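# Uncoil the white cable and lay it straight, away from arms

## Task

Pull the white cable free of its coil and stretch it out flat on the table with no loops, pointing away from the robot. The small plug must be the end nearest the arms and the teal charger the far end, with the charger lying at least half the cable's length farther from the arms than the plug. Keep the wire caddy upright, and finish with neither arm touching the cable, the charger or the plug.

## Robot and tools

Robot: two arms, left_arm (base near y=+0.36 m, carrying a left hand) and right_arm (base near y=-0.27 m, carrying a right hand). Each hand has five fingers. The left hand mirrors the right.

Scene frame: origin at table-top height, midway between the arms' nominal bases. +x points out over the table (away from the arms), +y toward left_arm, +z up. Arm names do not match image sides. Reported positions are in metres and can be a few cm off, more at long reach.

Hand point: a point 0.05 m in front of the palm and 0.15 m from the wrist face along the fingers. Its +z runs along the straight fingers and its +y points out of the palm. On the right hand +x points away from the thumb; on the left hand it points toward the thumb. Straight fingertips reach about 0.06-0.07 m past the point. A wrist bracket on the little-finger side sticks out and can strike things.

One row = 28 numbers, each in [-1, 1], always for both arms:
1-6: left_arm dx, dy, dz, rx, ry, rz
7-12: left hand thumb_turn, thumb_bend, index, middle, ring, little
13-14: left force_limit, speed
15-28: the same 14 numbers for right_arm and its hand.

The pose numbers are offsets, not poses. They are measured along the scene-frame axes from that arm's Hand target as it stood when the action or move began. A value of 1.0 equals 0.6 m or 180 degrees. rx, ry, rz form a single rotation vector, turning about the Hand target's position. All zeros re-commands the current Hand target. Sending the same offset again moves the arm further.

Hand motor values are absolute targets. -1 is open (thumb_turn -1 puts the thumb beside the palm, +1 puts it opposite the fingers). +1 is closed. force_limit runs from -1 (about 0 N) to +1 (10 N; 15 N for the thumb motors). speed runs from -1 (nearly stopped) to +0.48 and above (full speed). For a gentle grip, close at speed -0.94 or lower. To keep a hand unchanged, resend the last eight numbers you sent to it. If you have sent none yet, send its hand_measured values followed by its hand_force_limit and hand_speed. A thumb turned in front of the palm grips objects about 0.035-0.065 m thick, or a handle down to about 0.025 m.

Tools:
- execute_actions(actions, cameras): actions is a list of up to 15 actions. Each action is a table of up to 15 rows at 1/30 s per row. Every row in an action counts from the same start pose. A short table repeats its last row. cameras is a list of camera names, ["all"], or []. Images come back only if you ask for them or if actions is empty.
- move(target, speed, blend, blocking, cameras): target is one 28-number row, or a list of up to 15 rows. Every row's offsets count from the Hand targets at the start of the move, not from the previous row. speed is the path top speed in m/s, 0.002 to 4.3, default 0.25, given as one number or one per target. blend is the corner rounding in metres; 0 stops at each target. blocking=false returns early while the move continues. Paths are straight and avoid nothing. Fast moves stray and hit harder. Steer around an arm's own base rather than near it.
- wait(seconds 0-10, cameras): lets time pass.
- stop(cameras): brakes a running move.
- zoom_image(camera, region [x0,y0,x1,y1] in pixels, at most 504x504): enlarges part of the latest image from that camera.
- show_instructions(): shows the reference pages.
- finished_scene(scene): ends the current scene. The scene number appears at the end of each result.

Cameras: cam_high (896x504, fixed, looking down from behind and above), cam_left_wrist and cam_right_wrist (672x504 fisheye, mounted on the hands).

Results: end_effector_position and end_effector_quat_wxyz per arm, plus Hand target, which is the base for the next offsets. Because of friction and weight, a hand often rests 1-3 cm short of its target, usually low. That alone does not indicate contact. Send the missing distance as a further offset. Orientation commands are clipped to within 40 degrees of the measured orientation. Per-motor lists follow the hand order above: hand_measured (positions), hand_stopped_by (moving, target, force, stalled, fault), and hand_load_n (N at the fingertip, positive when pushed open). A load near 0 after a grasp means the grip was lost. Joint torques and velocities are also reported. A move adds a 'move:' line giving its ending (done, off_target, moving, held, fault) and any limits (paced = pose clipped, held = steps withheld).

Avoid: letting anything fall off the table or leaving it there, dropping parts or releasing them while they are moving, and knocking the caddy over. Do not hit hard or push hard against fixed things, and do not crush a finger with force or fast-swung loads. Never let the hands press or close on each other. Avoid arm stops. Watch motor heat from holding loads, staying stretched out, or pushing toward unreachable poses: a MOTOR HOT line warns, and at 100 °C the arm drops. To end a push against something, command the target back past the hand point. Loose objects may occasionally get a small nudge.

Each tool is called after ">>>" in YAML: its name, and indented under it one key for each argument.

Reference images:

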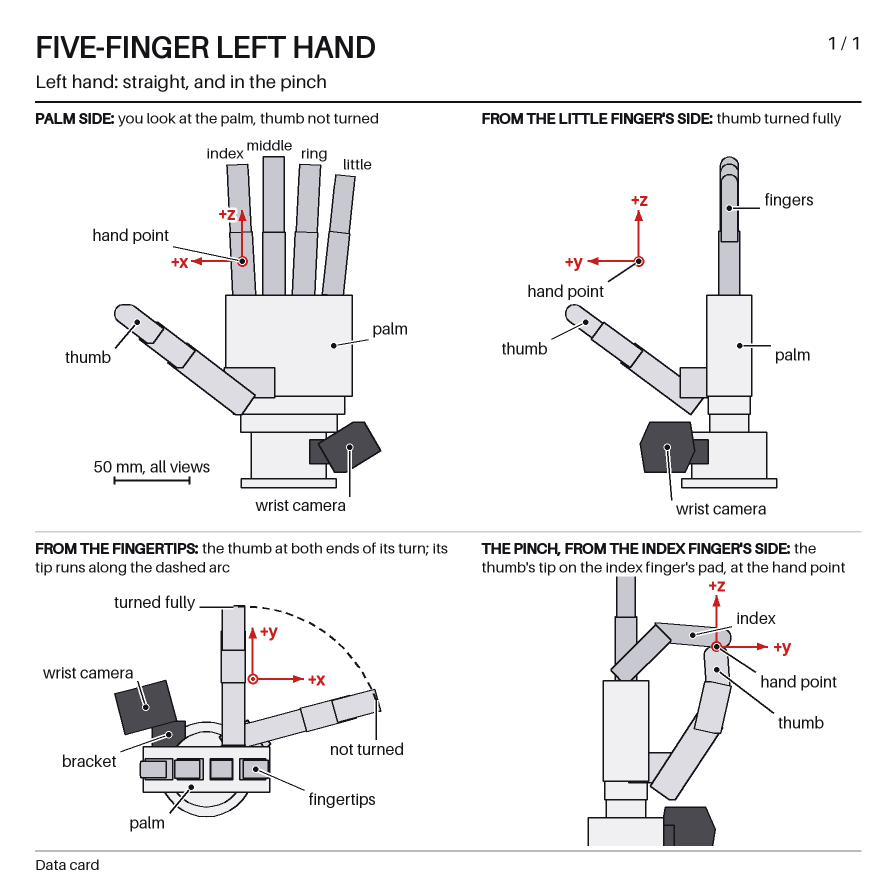

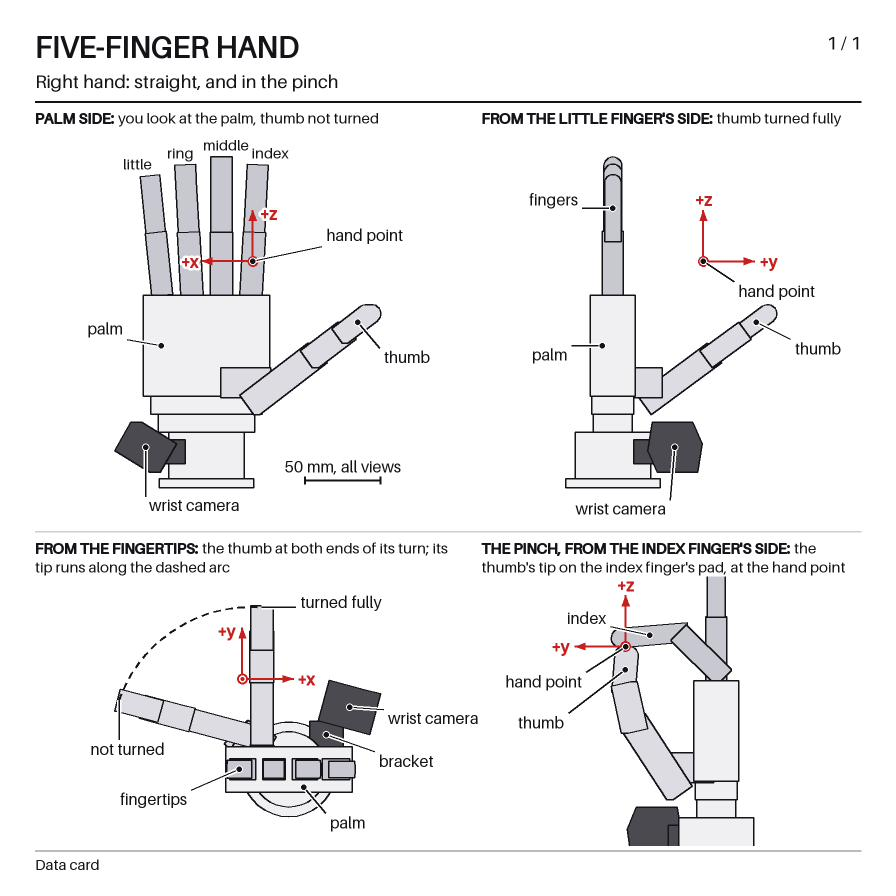

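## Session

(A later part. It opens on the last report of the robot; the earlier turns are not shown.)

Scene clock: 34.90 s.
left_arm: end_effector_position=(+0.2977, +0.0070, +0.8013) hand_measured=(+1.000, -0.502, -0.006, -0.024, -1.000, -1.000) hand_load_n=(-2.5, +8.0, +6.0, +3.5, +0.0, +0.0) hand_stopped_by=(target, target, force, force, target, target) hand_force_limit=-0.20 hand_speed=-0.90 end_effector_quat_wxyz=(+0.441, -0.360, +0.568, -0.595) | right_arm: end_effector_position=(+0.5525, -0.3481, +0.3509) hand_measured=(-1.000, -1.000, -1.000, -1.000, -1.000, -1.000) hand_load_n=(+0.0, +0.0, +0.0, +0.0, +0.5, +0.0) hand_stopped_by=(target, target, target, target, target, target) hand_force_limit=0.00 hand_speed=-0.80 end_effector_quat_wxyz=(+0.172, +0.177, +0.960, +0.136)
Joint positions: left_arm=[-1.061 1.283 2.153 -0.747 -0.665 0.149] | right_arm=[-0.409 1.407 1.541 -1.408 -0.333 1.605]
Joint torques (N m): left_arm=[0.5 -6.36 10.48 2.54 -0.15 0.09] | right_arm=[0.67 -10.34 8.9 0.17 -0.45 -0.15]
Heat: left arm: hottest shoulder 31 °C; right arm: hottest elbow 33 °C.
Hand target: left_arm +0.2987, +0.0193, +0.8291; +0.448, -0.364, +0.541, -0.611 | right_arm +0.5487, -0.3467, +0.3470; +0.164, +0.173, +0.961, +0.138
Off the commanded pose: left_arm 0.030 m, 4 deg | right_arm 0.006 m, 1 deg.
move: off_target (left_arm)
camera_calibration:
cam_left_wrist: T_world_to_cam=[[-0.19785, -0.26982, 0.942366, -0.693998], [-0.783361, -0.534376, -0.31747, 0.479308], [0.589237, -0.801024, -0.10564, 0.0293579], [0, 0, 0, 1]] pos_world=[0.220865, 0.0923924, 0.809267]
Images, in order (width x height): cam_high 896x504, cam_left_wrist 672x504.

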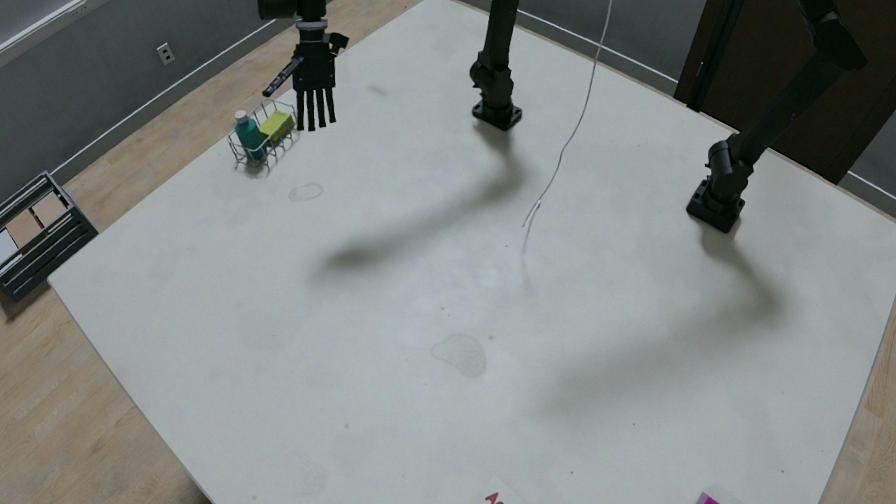

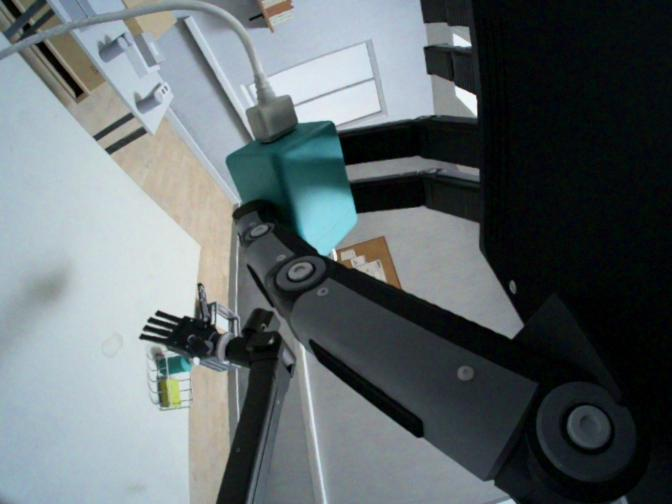

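>>> move:
  target:
    - [0.267,0.017,-0.083,0,0,0.06,1,-0.5,0.3,0.3,-1,-1,-0.2,-0.9,0,0,0,0,0,0,-1,-1,-1,-1,-1,-1,0,-0.8]
    - [0.5,0.07,-0.23,0,0,0.13,1,-0.5,0.3,0.3,-1,-1,-0.2,-0.9,0,0,0,0,0,0,-1,-1,-1,-1,-1,-1,0,-0.8]
    - [0.66,0.11,-0.42,0,0,0.194,1,-0.5,0.3,0.3,-1,-1,-0.2,-0.9,0,0,0,0,0,0,-1,-1,-1,-1,-1,-1,0,-0.8]
  speed: 0.14
  blend: [0.04,0.04,0]
  cameras: ["cam_high","cam_left_wrist"]

Scene clock: 39.47 s.
left_arm: end_effector_position=(+0.6944, +0.0757, +0.5567) hand_measured=(+1.000, -0.502, -0.006, -0.024, -1.000, -1.000) hand_load_n=(-2.0, +8.0, +5.5, +3.5, +0.0, +0.0) hand_stopped_by=(target, target, force, force, target, target) hand_force_limit=-0.20 hand_speed=-0.90 end_effector_quat_wxyz=(+0.603, -0.511, +0.426, -0.440) | right_arm: end_effector_position=(+0.5525, -0.3481, +0.3509) hand_measured=(-1.000, -1.000, -1.000, -1.000, -1.000, -1.000) hand_load_n=(+0.0, +0.0, +0.0, +0.0, +0.0, +0.0) hand_stopped_by=(target, target, target, target, target, target) hand_force_limit=0.00 hand_speed=-0.80 end_effector_quat_wxyz=(+0.172, +0.177, +0.960, +0.136)
Joint positions: left_arm=[-0.555 1.756 1.923 -0.007 -0.768 0.177] | right_arm=[-0.409 1.407 1.541 -1.408 -0.333 1.605]
Joint torques (N m): left_arm=[-0.5 -16.32 10.44 2.36 -0.15 0.1] | right_arm=[0.91 -10.7 8.83 0.24 -0.49 -0.2]
Heat: left arm: hottest shoulder 31 °C; right arm: hottest elbow 33 °C.
Hand target: left_arm +0.6948, +0.0851, +0.5768; +0.611, -0.510, +0.407, -0.449 | right_arm +0.5487, -0.3467, +0.3470; +0.164, +0.173, +0.961, +0.138
Off the commanded pose: left_arm 0.022 m, 3 deg | right_arm 0.006 m, 1 deg.
move: off_target (left_arm)
camera_calibration:
cam_left_wrist: T_world_to_cam=[[-0.0256777, -0.331108, 0.943243, -0.481865], [-0.327949, -0.888546, -0.320835, 0.461597], [0.944346, -0.317574, -0.0857708, -0.469376], [0, 0, 0, 1]] pos_world=[0.58226, 0.101539, 0.562354]
Images, in order (width x height): cam_high 896x504, cam_left_wrist 672x504.

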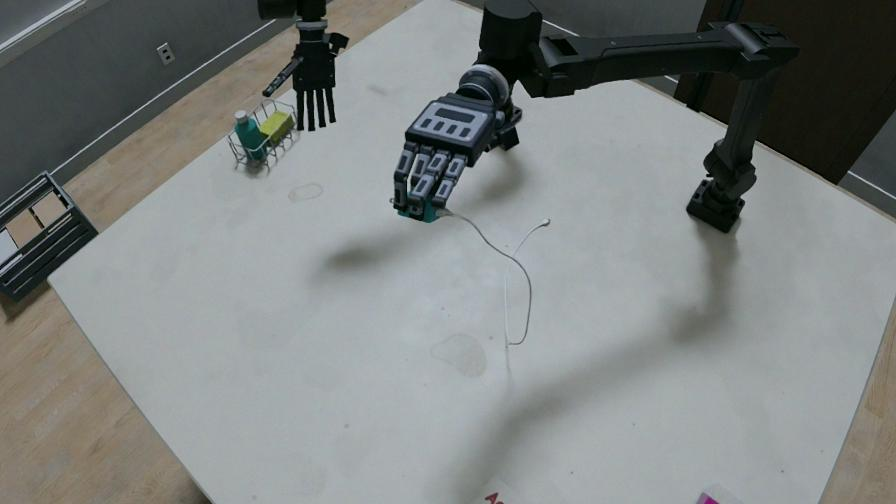

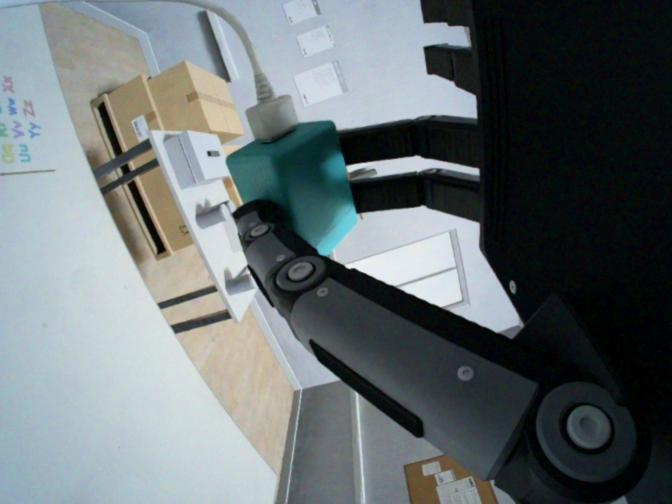

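>>> move:
  target:
    - [0.125,0.008,-0.29,-0.028,0.105,0,1,-0.5,0.3,0.3,-1,-1,-0.2,-0.9,0,0,0,0,0,0,-1,-1,-1,-1,-1,-1,0,-0.8]
    - [0.2,0.0,-0.583,-0.056,0.205,0,1,-0.5,0.3,0.3,-1,-1,-0.2,-0.9,0,0,0,0,0,0,-1,-1,-1,-1,-1,-1,0,-0.8]
  speed: 0.12
  blend: [0.04,0]
  cameras: ["cam_high","cam_left_wrist"]

Scene clock: 44.10 s.
left_arm: end_effector_position=(+0.8022, +0.0821, +0.1945) hand_measured=(+1.000, -0.502, -0.006, -0.024, -1.000, -1.000) hand_load_n=(-2.0, +7.5, +5.5, +4.0, +0.0, +0.0) hand_stopped_by=(target, target, force, force, target, target) hand_force_limit=-0.20 hand_speed=-0.90 end_effector_quat_wxyz=(-0.400, +0.673, -0.557, +0.278) | right_arm: end_effector_position=(+0.5525, -0.3481, +0.3509) hand_measured=(-1.000, -1.000, -1.000, -1.000, -1.000, -1.000) hand_load_n=(+0.0, +0.0, +0.0, +0.0, +0.0, +0.0) hand_stopped_by=(target, target, target, target, target, target) hand_force_limit=0.00 hand_speed=-0.80 end_effector_quat_wxyz=(+0.172, +0.177, +0.960, +0.136)
Joint positions: left_arm=[-0.417 2.266 2.233 -0.633 -0.552 -0.307] | right_arm=[-0.409 1.407 1.541 -1.408 -0.333 1.605]
Joint torques (N m): left_arm=[1.08 -22.24 14.27 0.9 -0.28 -0.11] | right_arm=[0.73 -10.11 9.26 0.35 -0.45 -0.13]
Heat: left arm: hottest elbow 32 °C; right arm: hottest elbow 34 °C.
Hand target: left_arm +0.8149, +0.0849, +0.2273; -0.404, +0.676, -0.539, +0.298 | right_arm +0.5487, -0.3467, +0.3470; +0.164, +0.173, +0.961, +0.138
Off the commanded pose: left_arm 0.035 m, 3 deg | right_arm 0.006 m, 1 deg.
move: off_target (left_arm)
camera_calibration:
cam_left_wrist: T_world_to_cam=[[0.570486, -0.186169, 0.799929, -0.597499], [-0.393287, -0.916966, 0.0670734, 0.365705], [0.721021, -0.352866, -0.596335, -0.318944], [0, 0, 0, 1]] pos_world=[0.714657, 0.111559, 0.26323]
Images, in order (width x height): cam_high 896x504, cam_left_wrist 672x504.

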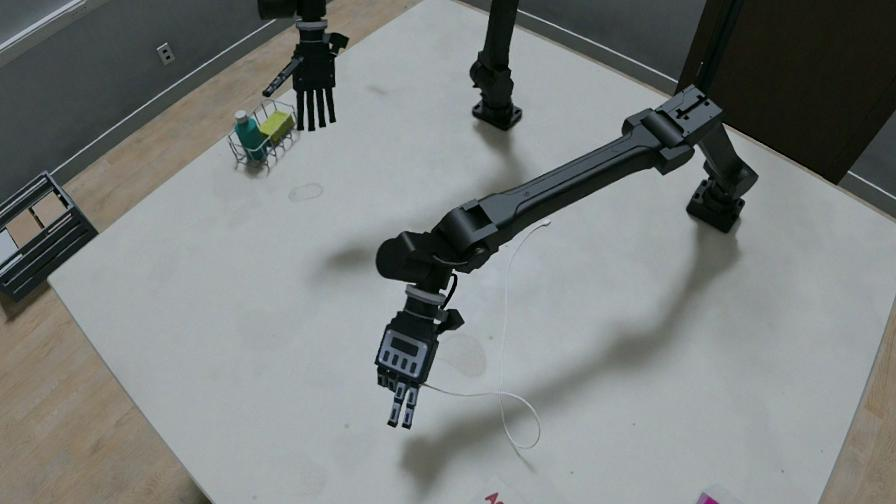

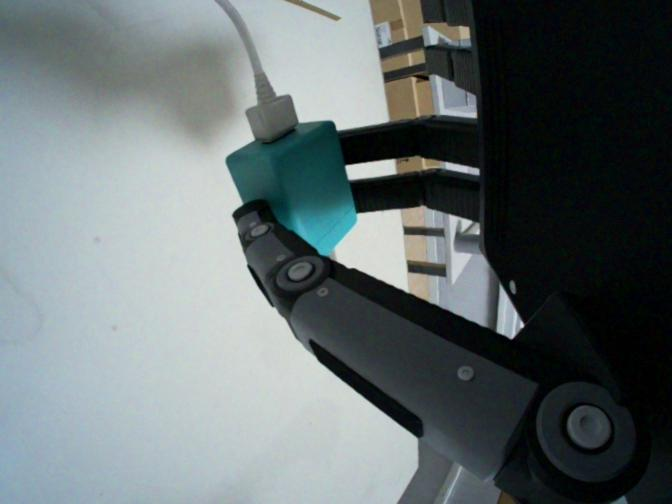

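>>> zoom_image:
  camera: "cam_high"
  region: [400, 340, 600, 480]

Scaled by 2.520 from the camera's 896x504 image, which has a finer 1280x720 frame.

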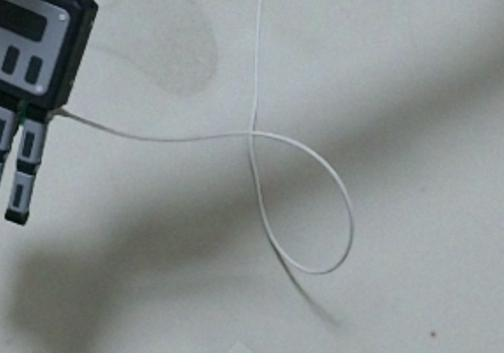

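>>> move:
  target:
    - [-0.117,0.17,0.33,0,0,0.06,1,-0.5,0.3,0.3,-1,-1,-0.2,-0.9,0,0,0,0,0,0,-1,-1,-1,-1,-1,-1,0,-0.8]
    - [-0.108,0.458,0.15,0,0,0.12,1,-0.5,0.3,0.3,-1,-1,-0.2,-0.9,0,0,0,0,0,0,-1,-1,-1,-1,-1,-1,0,-0.8]
  speed: 0.13
  blend: [0.03,0]
  cameras: ["cam_high","cam_left_wrist"]

>>> zoom_image:
  camera: "cam_high"
  region: [440, 200, 700, 500]

Scene clock: 49.13 s.
left_arm: end_effector_position=(+0.7480, +0.3567, +0.2800) hand_measured=(+1.000, -0.502, -0.006, -0.024, -1.000, -1.000) hand_load_n=(-2.5, +7.5, +5.5, +4.0, +0.0, +0.0) hand_stopped_by=(target, target, force, force, target, target) hand_force_limit=-0.20 hand_speed=-0.90 end_effector_quat_wxyz=(-0.441, +0.772, -0.416, +0.191) | right_arm: end_effector_position=(+0.5525, -0.3481, +0.3509) hand_measured=(-1.000, -1.000, -1.000, -1.000, -1.000, -1.000) hand_load_n=(+0.0, +0.0, +0.0, +0.0, +0.0, +0.0) hand_stopped_by=(target, target, target, target, target, target) hand_force_limit=0.00 hand_speed=-0.80 end_effector_quat_wxyz=(+0.172, +0.177, +0.960, +0.136)
Joint positions: left_arm=[-0.122 1.956 1.956 -0.725 -0.622 -0.391] | right_arm=[-0.409 1.407 1.541 -1.408 -0.333 1.605]
Joint torques (N m): left_arm=[0.21 -21.36 9.81 2.09 -0.37 0.11] | right_arm=[1.26 -10.05 8.95 0.09 -0.45 -0.19]
Heat: left arm: hottest shoulder 32 °C; right arm: hottest elbow 34 °C.
Hand target: left_arm +0.7500, +0.3599, +0.3173; -0.453, +0.765, -0.403, +0.217 | right_arm +0.5487, -0.3467, +0.3470; +0.164, +0.173, +0.961, +0.138
Off the commanded pose: left_arm 0.037 m, 4 deg | right_arm 0.006 m, 1 deg.
move: off_target (left_arm)
camera_calibration:
cam_left_wrist: T_world_to_cam=[[0.60841, 0.0533259, 0.79183, -0.695363], [-0.0101791, -0.997134, 0.0749733, 0.330296], [0.793558, -0.0536746, -0.606123, -0.290196], [0, 0, 0, 1]] pos_world=[0.656715, 0.350854, 0.349951]
Images, in order (width x height): cam_high 896x504, cam_left_wrist 672x504.

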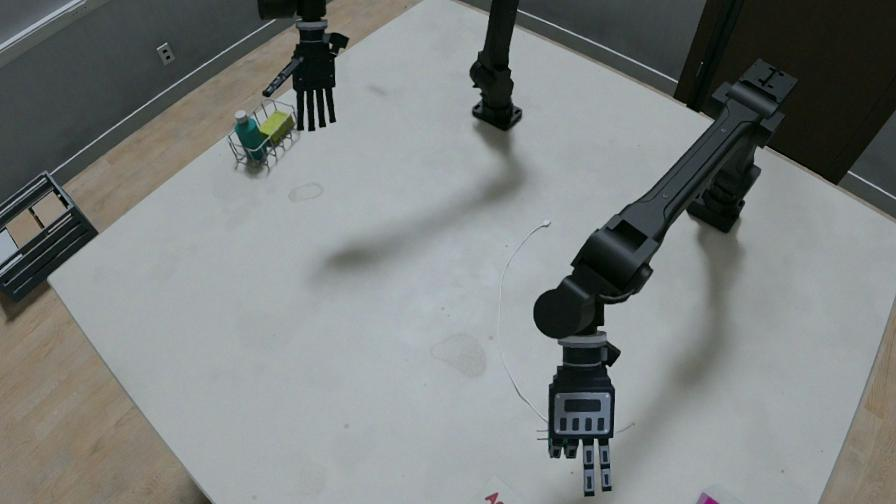

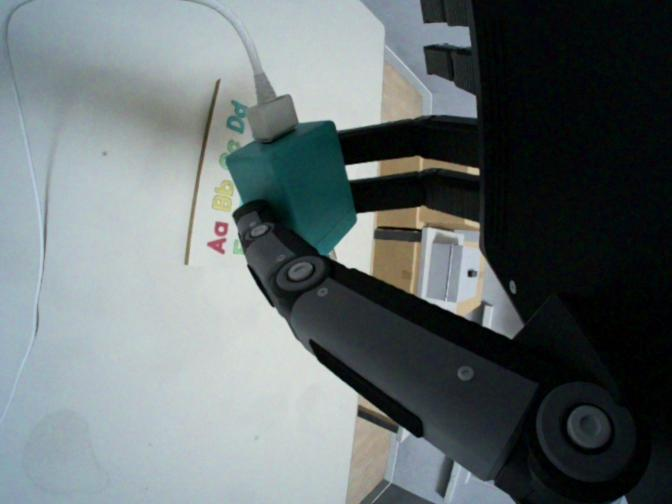

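Scaled by 1.680 from the camera's 896x504 image, which has a finer 1280x720 frame.

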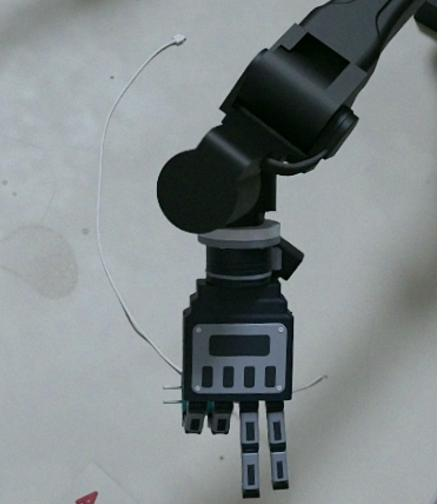

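>>> move:
  target:
    - [-0.017,0.31,-0.12,0,0,0,1,-0.5,0.3,0.3,-1,-1,-0.2,-0.9,0,0,0,0,0,0,-1,-1,-1,-1,-1,-1,0,-0.8]
  speed: 0.13
  cameras: ["cam_high","cam_left_wrist"]

Scene clock: 53.70 s.
left_arm: end_effector_position=(+0.7336, +0.5420, +0.2263) hand_measured=(+1.000, -0.502, -0.006, -0.024, -1.000, -1.000) hand_load_n=(-2.0, +7.5, +6.0, +3.5, +0.0, +0.0) hand_stopped_by=(target, target, force, force, target, target) hand_force_limit=-0.20 hand_speed=-0.90 end_effector_quat_wxyz=(-0.439, +0.774, -0.409, +0.203) | right_arm: end_effector_position=(+0.5525, -0.3481, +0.3509) hand_measured=(-1.000, -1.000, -1.000, -1.000, -1.000, -1.000) hand_load_n=(+0.0, +0.0, +0.0, +0.0, +0.0, +0.0) hand_stopped_by=(target, target, target, target, target, target) hand_force_limit=0.00 hand_speed=-0.80 end_effector_quat_wxyz=(+0.172, +0.177, +0.960, +0.136)
Joint positions: left_arm=[0.165 1.93 1.752 -0.434 -0.387 -0.205] | right_arm=[-0.409 1.407 1.541 -1.408 -0.333 1.605]
Joint torques (N m): left_arm=[-0.26 -18.61 9.91 2.36 -0.16 0.11] | right_arm=[1.44 -10.34 8.95 0.16 -0.48 -0.15]
Heat: left arm: hottest shoulder 32 °C; right arm: hottest elbow 34 °C.
Hand target: left_arm +0.7398, +0.5458, +0.2452; -0.453, +0.765, -0.403, +0.217 | right_arm +0.5487, -0.3467, +0.3470; +0.164, +0.173, +0.961, +0.138
Off the commanded pose: left_arm 0.020 m, 3 deg | right_arm 0.006 m, 1 deg.
move: off_target (left_arm)
camera_calibration:
cam_left_wrist: T_world_to_cam=[[0.589354, 0.0676455, 0.805038, -0.650847], [-0.0102085, -0.995785, 0.091147, 0.51461], [0.80781, -0.0619361, -0.58618, -0.311808], [0, 0, 0, 1]] pos_world=[0.640715, 0.537156, 0.294276]
Images, in order (width x height): cam_high 896x504, cam_left_wrist 672x504.

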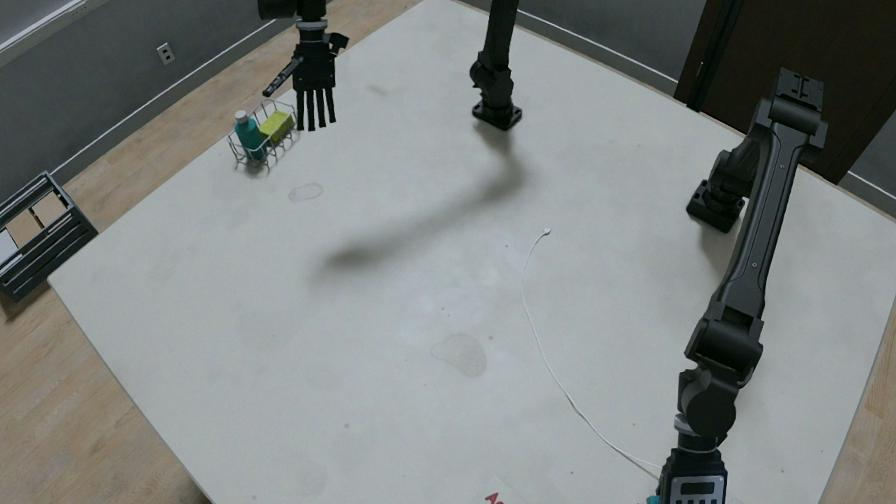

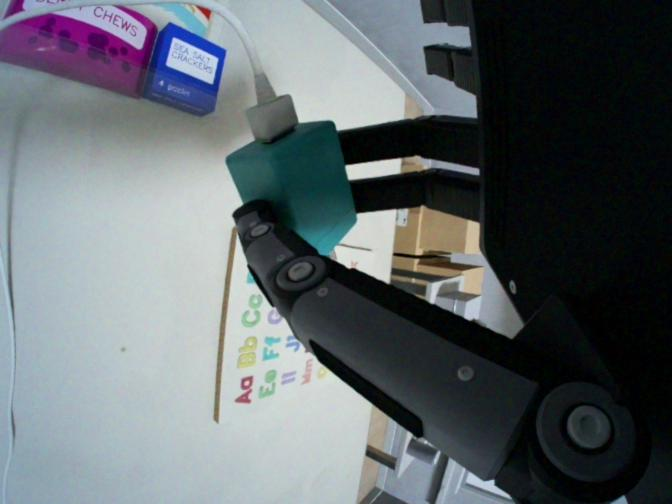

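>>> move:
  target:
    - [0.15,-0.2,0.0,0,0,0,1,-0.5,0.3,0.3,-1,-1,-0.2,-0.9,0,0,0,0,0,0,-1,-1,-1,-1,-1,-1,0,-0.8]
    - [0.15,-0.58,-0.075,0,0,0,1,-0.5,0.3,0.3,-1,-1,-0.2,-0.9,0,0,0,0,0,0,-1,-1,-1,-1,-1,-1,0,-0.8]
  speed: 0.13
  blend: [0.04,0]
  cameras: ["cam_high","cam_left_wrist"]

Scene clock: 57.87 s.
left_arm: end_effector_position=(+0.8196, +0.2010, +0.1758) hand_measured=(+1.000, -0.502, -0.006, -0.024, -1.000, -1.000) hand_load_n=(-2.0, +7.5, +5.5, +3.5, +0.0, +0.0) hand_stopped_by=(target, target, force, force, target, target) hand_force_limit=-0.20 hand_speed=-0.90 end_effector_quat_wxyz=(-0.449, +0.764, -0.418, +0.200) | right_arm: end_effector_position=(+0.5525, -0.3481, +0.3509) hand_measured=(-1.000, -1.000, -1.000, -1.000, -1.000, -1.000) hand_load_n=(-0.5, +0.0, +0.0, +0.0, +0.0, +0.0) hand_stopped_by=(target, target, target, target, target, target) hand_force_limit=0.00 hand_speed=-0.80 end_effector_quat_wxyz=(+0.172, +0.177, +0.960, +0.136)
Joint positions: left_arm=[-0.318 2.313 2.284 -0.772 -0.767 -0.54] | right_arm=[-0.409 1.407 1.541 -1.408 -0.333 1.605]
Joint torques (N m): left_arm=[0.03 -21.89 13.76 0.81 -0.71 -0.14] | right_arm=[1.14 -10.4 8.95 0.2 -0.45 -0.16]
Heat: left arm: hottest elbow 33 °C; right arm: hottest elbow 34 °C.
Hand target: left_arm +0.8299, +0.1979, +0.2004; -0.453, +0.765, -0.403, +0.217 | right_arm +0.5487, -0.3467, +0.3470; +0.164, +0.173, +0.961, +0.138
Off the commanded pose: left_arm 0.027 m, 3 deg | right_arm 0.006 m, 1 deg.
move: off_target (left_arm)
camera_calibration:
cam_left_wrist: T_world_to_cam=[[0.590827, 0.035223, 0.806029, -0.632654], [-0.0249941, -0.997768, 0.0619228, 0.198201], [0.806411, -0.0567317, -0.588628, -0.431593], [0, 0, 0, 1]] pos_world=[0.726785, 0.195558, 0.243616]
Images, in order (width x height): cam_high 896x504, cam_left_wrist 672x504.

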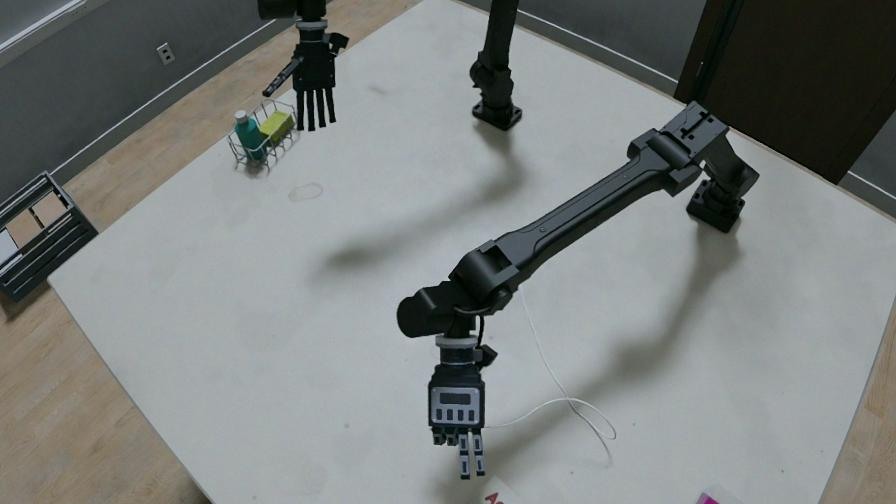

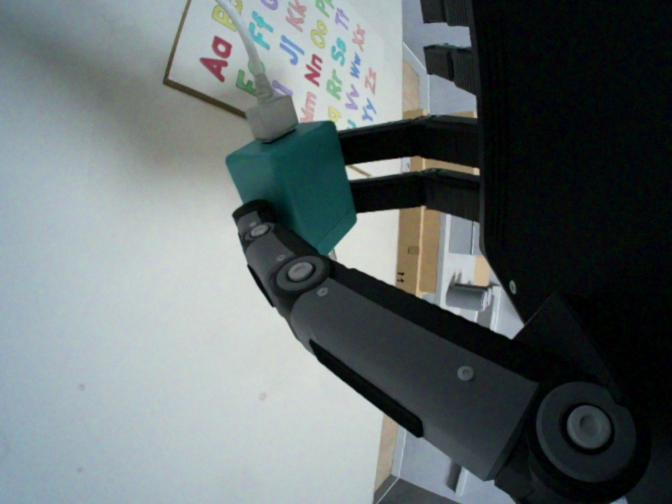

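>>> zoom_image:
  camera: "cam_high"
  region: [460, 340, 660, 490]

Scaled by 2.520 from the camera's 896x504 image, which has a finer 1280x720 frame.

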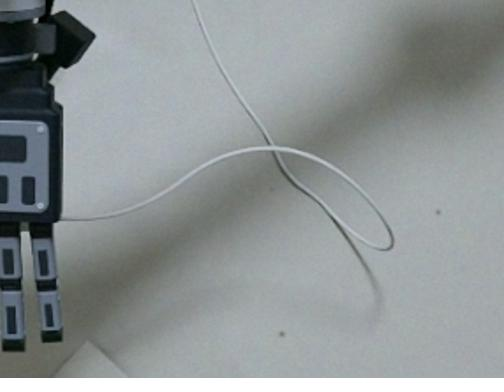

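>>> move:
  target:
    - [-0.25,-0.03,0.45,0,0,-0.12,1,-0.5,0.3,0.3,-1,-1,-0.2,-0.9,0,0,0,0,0,0,-1,-1,-1,-1,-1,-1,0,-0.8]
    - [-0.63,-0.05,0.72,0,0,-0.27,1,-0.5,0.3,0.3,-1,-1,-0.2,-0.9,0,0,0,0,0,0,-1,-1,-1,-1,-1,-1,0,-0.8]
  speed: 0.2
  blend: [0.08,0]
  cameras: ["cam_high"]

Scene clock: 63.70 s.
left_arm: end_effector_position=(+0.4615, +0.1711, +0.6091) hand_measured=(+1.000, -0.502, -0.006, -0.024, -1.000, -1.000) hand_load_n=(-2.5, +8.0, +6.0, +4.0, +0.0, +0.0) hand_stopped_by=(target, target, force, force, target, target) hand_force_limit=-0.20 hand_speed=-0.90 end_effector_quat_wxyz=(+0.316, -0.545, +0.684, -0.368) | right_arm: end_effector_position=(+0.5525, -0.3481, +0.3509) hand_measured=(-1.000, -1.000, -1.000, -1.000, -1.000, -1.000) hand_load_n=(+0.0, +0.0, +0.0, +0.0, +0.0, +0.0) hand_stopped_by=(target, target, target, target, target, target) hand_force_limit=0.00 hand_speed=-0.80 end_effector_quat_wxyz=(+0.172, +0.177, +0.960, +0.136)
Joint positions: left_arm=[-0.38 1.463 2.207 -1.308 -0.141 -0.051] | right_arm=[-0.409 1.407 1.541 -1.408 -0.333 1.605]
Joint torques (N m): left_arm=[-1.03 -9.76 11.32 1.11 0.01 0.08] | right_arm=[1.14 -9.58 8.8 0.29 -0.47 -0.19]
Heat: left arm: hottest shoulder 33 °C; right arm: hottest elbow 34 °C.
Hand target: left_arm +0.4519, +0.1678, +0.6324; +0.324, -0.532, +0.682, -0.384 | right_arm +0.5487, -0.3467, +0.3470; +0.164, +0.173, +0.961, +0.138
Off the commanded pose: left_arm 0.025 m, 3 deg | right_arm 0.006 m, 1 deg.
move: off_target (left_arm)
Images, in order (width x height): cam_high 896x504.

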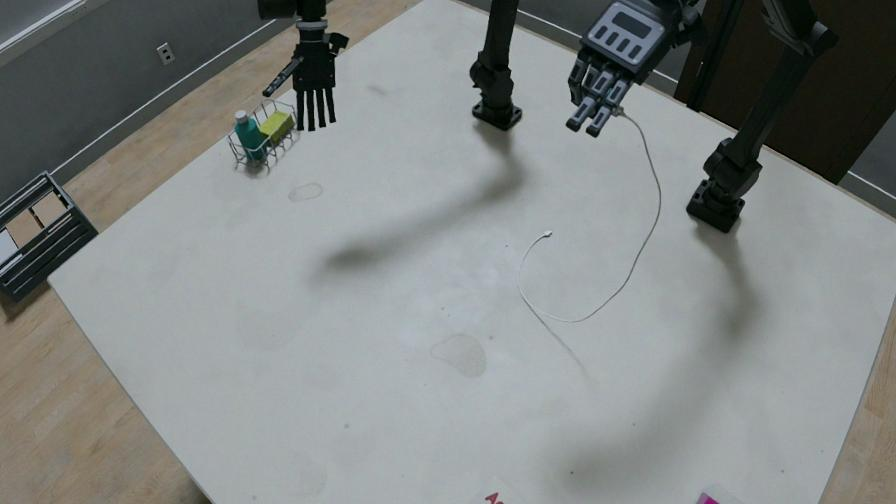

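>>> move:
  target:
    - [-0.417,-0.117,0.34,-0.0435,-0.2066,0,1,-0.5,0.3,0.3,-1,-1,-0.2,-0.9,0,0,0,0,0,0,-1,-1,-1,-1,-1,-1,0,-0.8]
  speed: 0.2
  cameras: ["cam_high"]

Scene clock: 67.07 s.
left_arm: end_effector_position=(+0.2070, +0.0899, +0.8269) hand_measured=(+1.000, -0.502, -0.006, -0.024, -1.000, -1.000) hand_load_n=(-2.0, +8.0, +5.5, +3.5, +0.0, +0.0) hand_stopped_by=(target, target, force, force, target, target) hand_force_limit=-0.20 hand_speed=-0.90 end_effector_quat_wxyz=(+0.492, -0.400, +0.526, -0.567) | right_arm: end_effector_position=(+0.5525, -0.3481, +0.3509) hand_measured=(-1.000, -1.000, -1.000, -1.000, -1.000, -1.000) hand_load_n=(+0.0, +0.0, +0.0, +0.0, +0.0, +0.0) hand_stopped_by=(target, target, target, target, target, target) hand_force_limit=0.00 hand_speed=-0.80 end_effector_quat_wxyz=(+0.172, +0.177, +0.960, +0.136)
Joint positions: left_arm=[-1.366 1.115 2.067 -0.656 -1.118 0.332] | right_arm=[-0.409 1.407 1.541 -1.408 -0.333 1.605]
Joint torques (N m): left_arm=[-1.32 -4.37 6.12 2.04 0.02 0.07] | right_arm=[1.08 -9.47 8.83 0.31 -0.41 -0.15]
Heat: left arm: hottest shoulder 33 °C; right arm: hottest elbow 34 °C.
Hand target: left_arm +0.2018, +0.0975, +0.8363; +0.488, -0.402, +0.516, -0.578 | right_arm +0.5487, -0.3467, +0.3470; +0.164, +0.173, +0.961, +0.138
Off the commanded pose: left_arm 0.013 m, 2 deg | right_arm 0.006 m, 1 deg.
move: off_target (left_arm)
Images, in order (width x height): cam_high 896x504.

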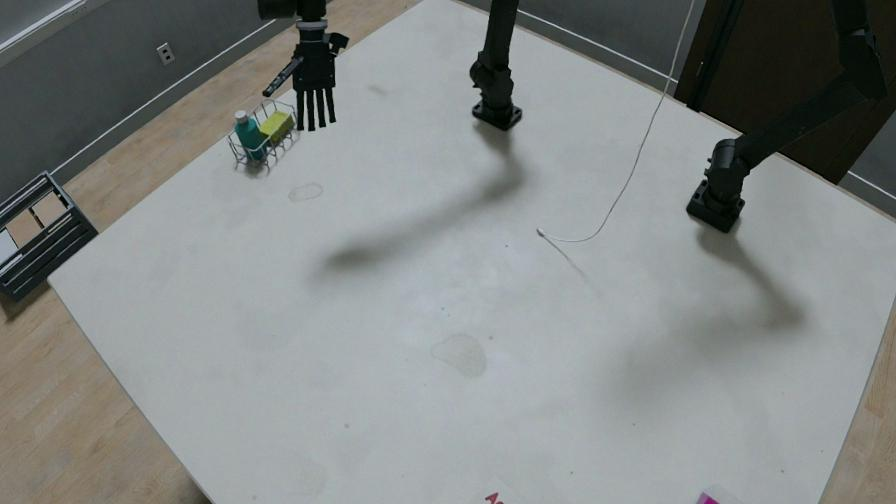

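>>> move:
  target:
    - [-0.467,-0.16,0.04,0,0,-0.35,1,-0.5,0.3,0.3,-1,-1,-0.2,-0.9,0,0,0,0,0,0,-1,-1,-1,-1,-1,-1,0,-0.8]
  speed: 0.14
  cameras: ["cam_high"]

Scene clock: 71.93 s.
left_arm: end_effector_position=(-0.0761, -0.0064, +0.8487) hand_measured=(+1.000, -0.502, -0.006, -0.024, -1.000, -1.000) hand_load_n=(-2.5, +8.0, +5.5, +3.5, +0.0, +0.0) hand_stopped_by=(target, target, force, force, target, target) hand_force_limit=-0.20 hand_speed=-0.90 end_effector_quat_wxyz=(-0.126, +0.071, -0.656, +0.740) | right_arm: end_effector_position=(+0.5525, -0.3481, +0.3509) hand_measured=(-1.000, -1.000, -1.000, -1.000, -1.000, -1.000) hand_load_n=(+0.0, +0.0, +0.0, +0.0, +0.0, +0.0) hand_stopped_by=(target, target, target, target, target, target) hand_force_limit=0.00 hand_speed=-0.80 end_effector_quat_wxyz=(+0.172, +0.177, +0.960, +0.136)
Joint positions: left_arm=[-2.01 1.155 2.24 -0.919 -0.683 0.168] | right_arm=[-0.409 1.407 1.541 -1.408 -0.333 1.605]
Joint torques (N m): left_arm=[-1.38 -3.49 8.39 1.02 0.15 -0.11] | right_arm=[0.91 -9.99 8.9 0.23 -0.49 -0.18]
Heat: left arm: hottest elbow 33 °C; right arm: hottest elbow 34 °C.
Hand target: left_arm -0.0785, +0.0015, +0.8604; -0.113, +0.073, -0.650, +0.748 | right_arm +0.5487, -0.3467, +0.3470; +0.164, +0.173, +0.961, +0.138
Off the commanded pose: left_arm 0.014 m, 2 deg | right_arm 0.006 m, 1 deg.
move: off_target (left_arm)
Images, in order (width x height): cam_high 896x504.

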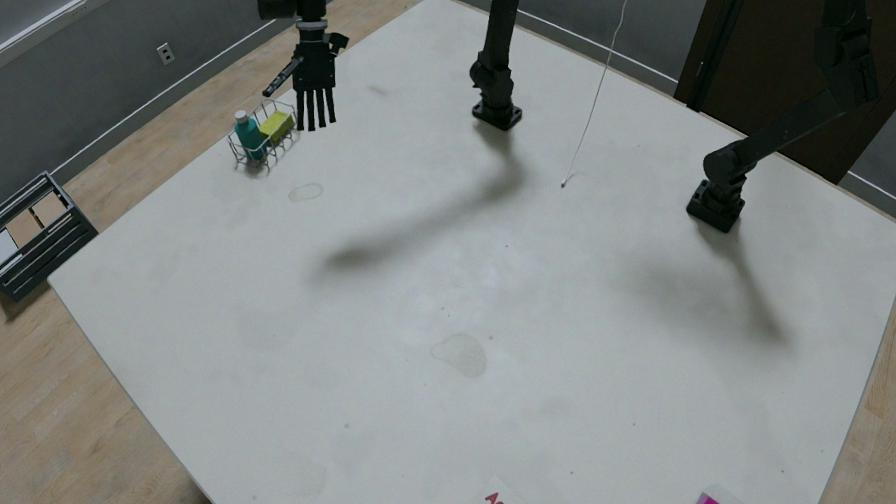

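>>> move:
  target:
    - [0.38,0.05,-0.01,0,0,0.18,1,-0.5,0.3,0.3,-1,-1,-0.2,-0.9,0,0,0,0,0,0,-1,-1,-1,-1,-1,-1,0,-0.8]
    - [0.7,0.24,-0.09,0,0,0.36,1,-0.5,0.3,0.3,-1,-1,-0.2,-0.9,0,0,0,0,0,0,-1,-1,-1,-1,-1,-1,0,-0.8]
  speed: 0.16
  blend: [0.05,0]
  cameras: ["cam_high"]

Scene clock: 76.47 s.
left_arm: end_effector_position=(+0.3372, +0.1427, +0.7970) hand_measured=(+1.000, -0.502, -0.006, -0.024, -1.000, -1.000) hand_load_n=(-2.5, +8.0, +5.5, +3.5, +0.0, -0.5) hand_stopped_by=(target, target, force, force, target, target) hand_force_limit=-0.20 hand_speed=-0.90 end_effector_quat_wxyz=(+0.493, -0.405, +0.526, -0.562) | right_arm: end_effector_position=(+0.5525, -0.3481, +0.3509) hand_measured=(-1.000, -1.000, -1.000, -1.000, -1.000, -1.000) hand_load_n=(+0.0, +0.0, +0.0, +0.0, +0.0, +0.0) hand_stopped_by=(target, target, target, target, target, target) hand_force_limit=0.00 hand_speed=-0.80 end_effector_quat_wxyz=(+0.172, +0.177, +0.960, +0.136)
Joint positions: left_arm=[-0.736 1.117 1.996 -0.743 -0.513 0.131] | right_arm=[-0.409 1.407 1.541 -1.408 -0.333 1.605]
Joint torques (N m): left_arm=[0.32 -3.43 7.45 2.67 -0.1 -0.07] | right_arm=[1.2 -10.75 8.94 0.25 -0.47 -0.2]
Heat: left arm: hottest elbow 33 °C; right arm: hottest elbow 35 °C.
Hand target: left_arm +0.3415, +0.1457, +0.8064; +0.497, -0.410, +0.509, -0.571 | right_arm +0.5487, -0.3467, +0.3470; +0.164, +0.173, +0.961, +0.138
Off the commanded pose: left_arm 0.011 m, 2 deg | right_arm 0.006 m, 1 deg.
move: off_target (left_arm)
Images, in order (width x height): cam_high 896x504.

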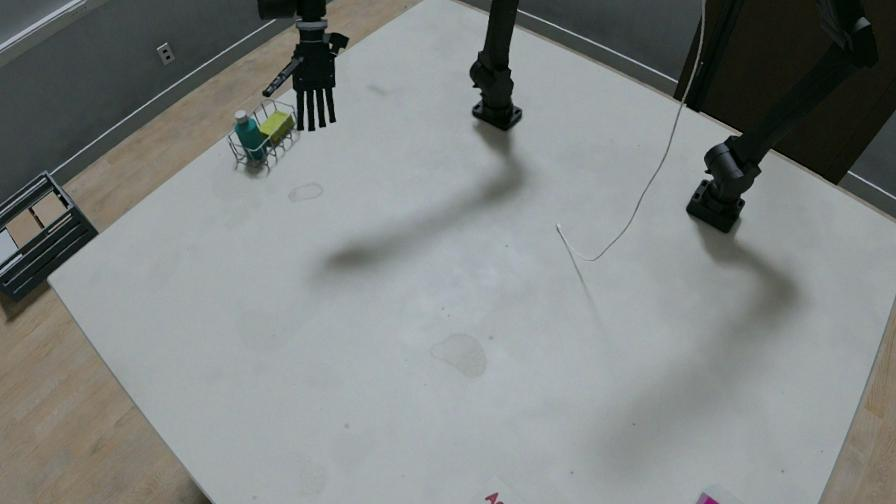

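>>> move:
  target:
    - [0.3,0.208,-0.142,0,0,0.08,1,-0.5,0.3,0.3,-1,-1,-0.2,-0.9,0,0,0,0,0,0,-1,-1,-1,-1,-1,-1,0,-0.8]
    - [0.5,0.39,-0.333,0,0,0.17,1,-0.5,0.3,0.3,-1,-1,-0.2,-0.9,0,0,0,0,0,0,-1,-1,-1,-1,-1,-1,0,-0.8]
    - [0.6,0.51,-0.57,0,0,0.25,1,-0.5,0.3,0.3,-1,-1,-0.2,-0.9,0,0,0,0,0,0,-1,-1,-1,-1,-1,-1,0,-0.8]
  speed: 0.16
  blend: [0.05,0.05,0]
  cameras: ["cam_high","cam_left_wrist"]

Scene clock: 81.50 s.
left_arm: end_effector_position=(+0.7027, +0.4431, +0.4437) hand_measured=(+1.000, -0.502, -0.006, -0.024, -1.000, -1.000) hand_load_n=(-2.0, +8.0, +5.5, +3.0, +0.0, +0.0) hand_stopped_by=(target, target, force, force, target, target) hand_force_limit=-0.20 hand_speed=-0.90 end_effector_quat_wxyz=(+0.665, -0.581, +0.332, -0.331) | right_arm: end_effector_position=(+0.5525, -0.3481, +0.3509) hand_measured=(-1.000, -1.000, -1.000, -1.000, -1.000, -1.000) hand_load_n=(+0.0, -0.5, +0.0, +0.0, +0.0, +0.0) hand_stopped_by=(target, target, target, target, target, target) hand_force_limit=0.00 hand_speed=-0.80 end_effector_quat_wxyz=(+0.172, +0.177, +0.960, +0.136)
Joint positions: left_arm=[-0.035 1.604 1.441 0.289 -0.597 0.129] | right_arm=[-0.409 1.407 1.541 -1.408 -0.333 1.605]
Joint torques (N m): left_arm=[0.5 -14.97 10.29 2.69 -0.17 0.04] | right_arm=[0.91 -9.88 8.84 0.21 -0.43 -0.18]
Heat: left arm: hottest elbow 33 °C; right arm: hottest elbow 35 °C.
Hand target: left_arm +0.7016, +0.4515, +0.4646; +0.677, -0.573, +0.314, -0.337 | right_arm +0.5487, -0.3467, +0.3470; +0.164, +0.173, +0.961, +0.138
Off the commanded pose: left_arm 0.022 m, 3 deg | right_arm 0.006 m, 1 deg.
move: off_target (left_arm)
camera_calibration:
cam_left_wrist: T_world_to_cam=[[0.0917227, -0.308933, 0.946651, -0.347197], [-0.0101312, -0.950898, -0.309338, 0.553767], [0.995733, 0.0187826, -0.0903489, -0.553378], [0, 0, 0, 1]] pos_world=[0.588472, 0.429709, 0.449978]
Images, in order (width x height): cam_high 896x504, cam_left_wrist 672x504.

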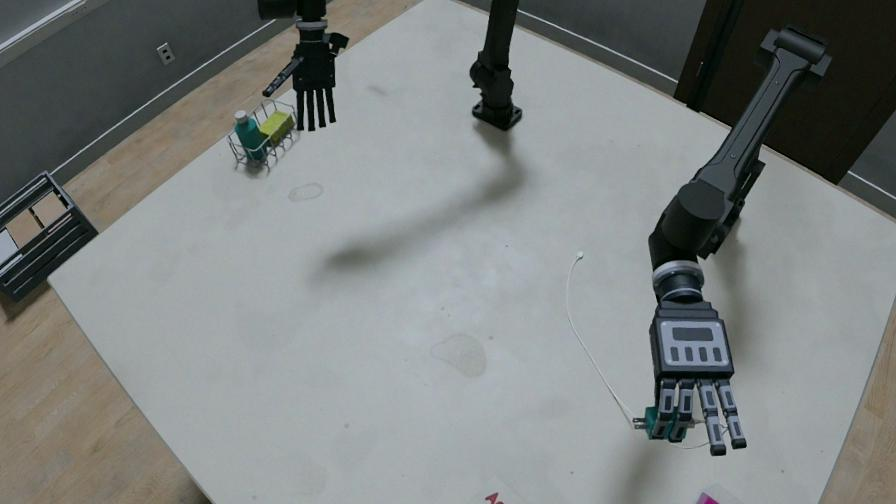

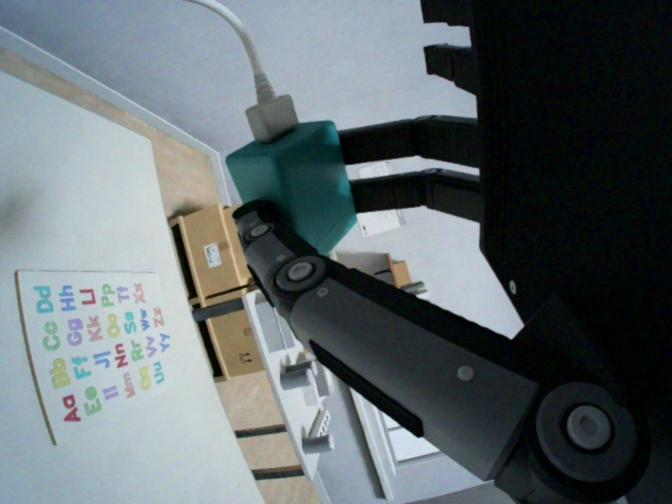

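>>> move:
  target:
    - [0.114,-0.06,-0.2,-0.06,0.089,0,1,-0.5,0.3,0.3,-1,-1,-0.2,-0.9,0,0,0,0,0,0,-1,-1,-1,-1,-1,-1,0,-0.8]
    - [0.22,-0.333,-0.375,-0.12,0.173,0,1,-0.5,0.3,0.3,-1,-1,-0.2,-0.9,0,0,0,0,0,0,-1,-1,-1,-1,-1,-1,0,-0.8]
  speed: 0.14
  blend: [0.04,0]
  cameras: ["cam_high","cam_left_wrist"]

>>> zoom_image:
  camera: "cam_high"
  region: [460, 300, 720, 500]

Scene clock: 85.77 s.
left_arm: end_effector_position=(+0.8240, +0.2584, +0.2143) hand_measured=(+1.000, -0.502, -0.006, -0.024, -1.000, -1.000) hand_load_n=(-2.5, +8.0, +5.5, +3.5, +0.0, +0.0) hand_stopped_by=(target, target, force, force, target, target) hand_force_limit=-0.20 hand_speed=-0.90 end_effector_quat_wxyz=(-0.446, +0.759, -0.428, +0.205) | right_arm: end_effector_position=(+0.5525, -0.3481, +0.3509) hand_measured=(-1.000, -1.000, -1.000, -1.000, -1.000, -1.000) hand_load_n=(+0.0, +0.0, +0.0, +0.0, +0.0, +0.0) hand_stopped_by=(target, target, target, target, target, target) hand_force_limit=0.00 hand_speed=-0.80 end_effector_quat_wxyz=(+0.172, +0.177, +0.960, +0.136)
Joint positions: left_arm=[-0.24 2.248 2.258 -0.747 -0.692 -0.442] | right_arm=[-0.409 1.407 1.541 -1.408 -0.333 1.605]
Joint torques (N m): left_arm=[-0.91 -21.6 14.31 0.8 -0.55 -0.11] | right_arm=[0.91 -10.64 8.88 0.21 -0.44 -0.15]
Heat: left arm: hottest elbow 33 °C; right arm: hottest elbow 35 °C.
Hand target: left_arm +0.8335, +0.2518, +0.2393; -0.451, +0.758, -0.415, +0.224 | right_arm +0.5487, -0.3467, +0.3470; +0.164, +0.173, +0.961, +0.138
Off the commanded pose: left_arm 0.028 m, 3 deg | right_arm 0.006 m, 1 deg.
move: off_target (left_arm)
camera_calibration:
cam_left_wrist: T_world_to_cam=[[0.591867, 0.0192991, 0.805805, -0.664931], [-0.0508489, -0.996828, 0.0612229, 0.27446], [0.80443, -0.0772101, -0.589008, -0.402179], [0, 0, 0, 1]] pos_world=[0.731032, 0.255369, 0.282115]
Images, in order (width x height): cam_high 896x504, cam_left_wrist 672x504.

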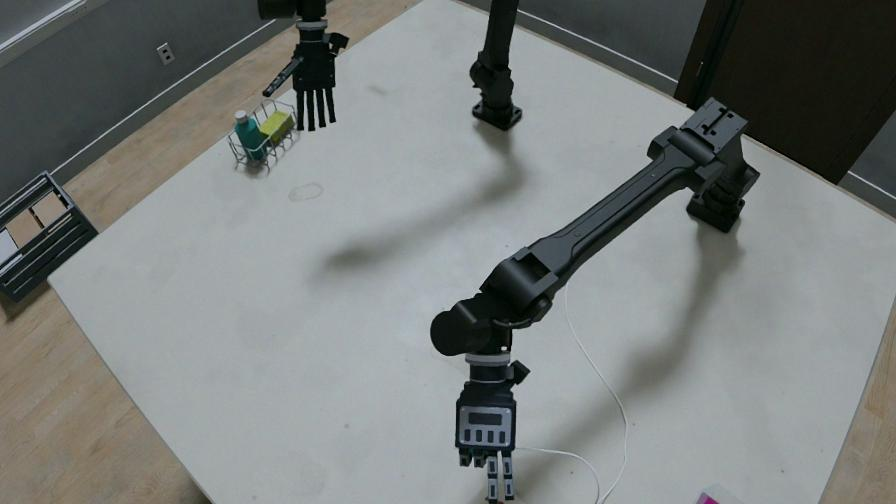

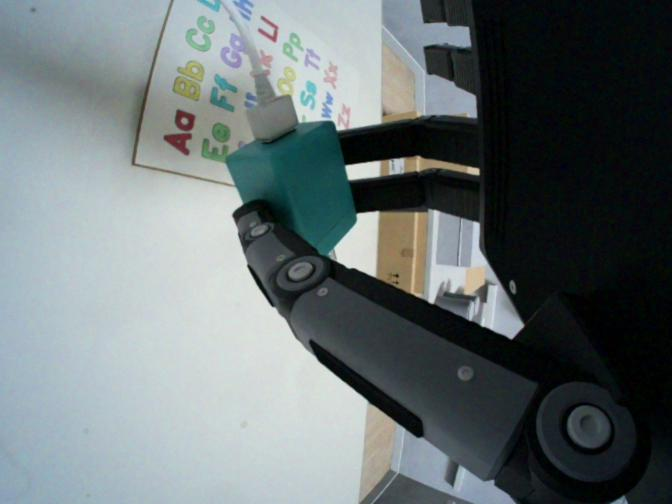

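Scaled by 1.938 from the camera's 896x504 image, which has a finer 1280x720 frame.

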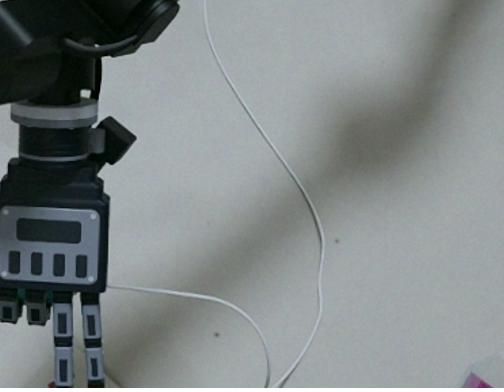

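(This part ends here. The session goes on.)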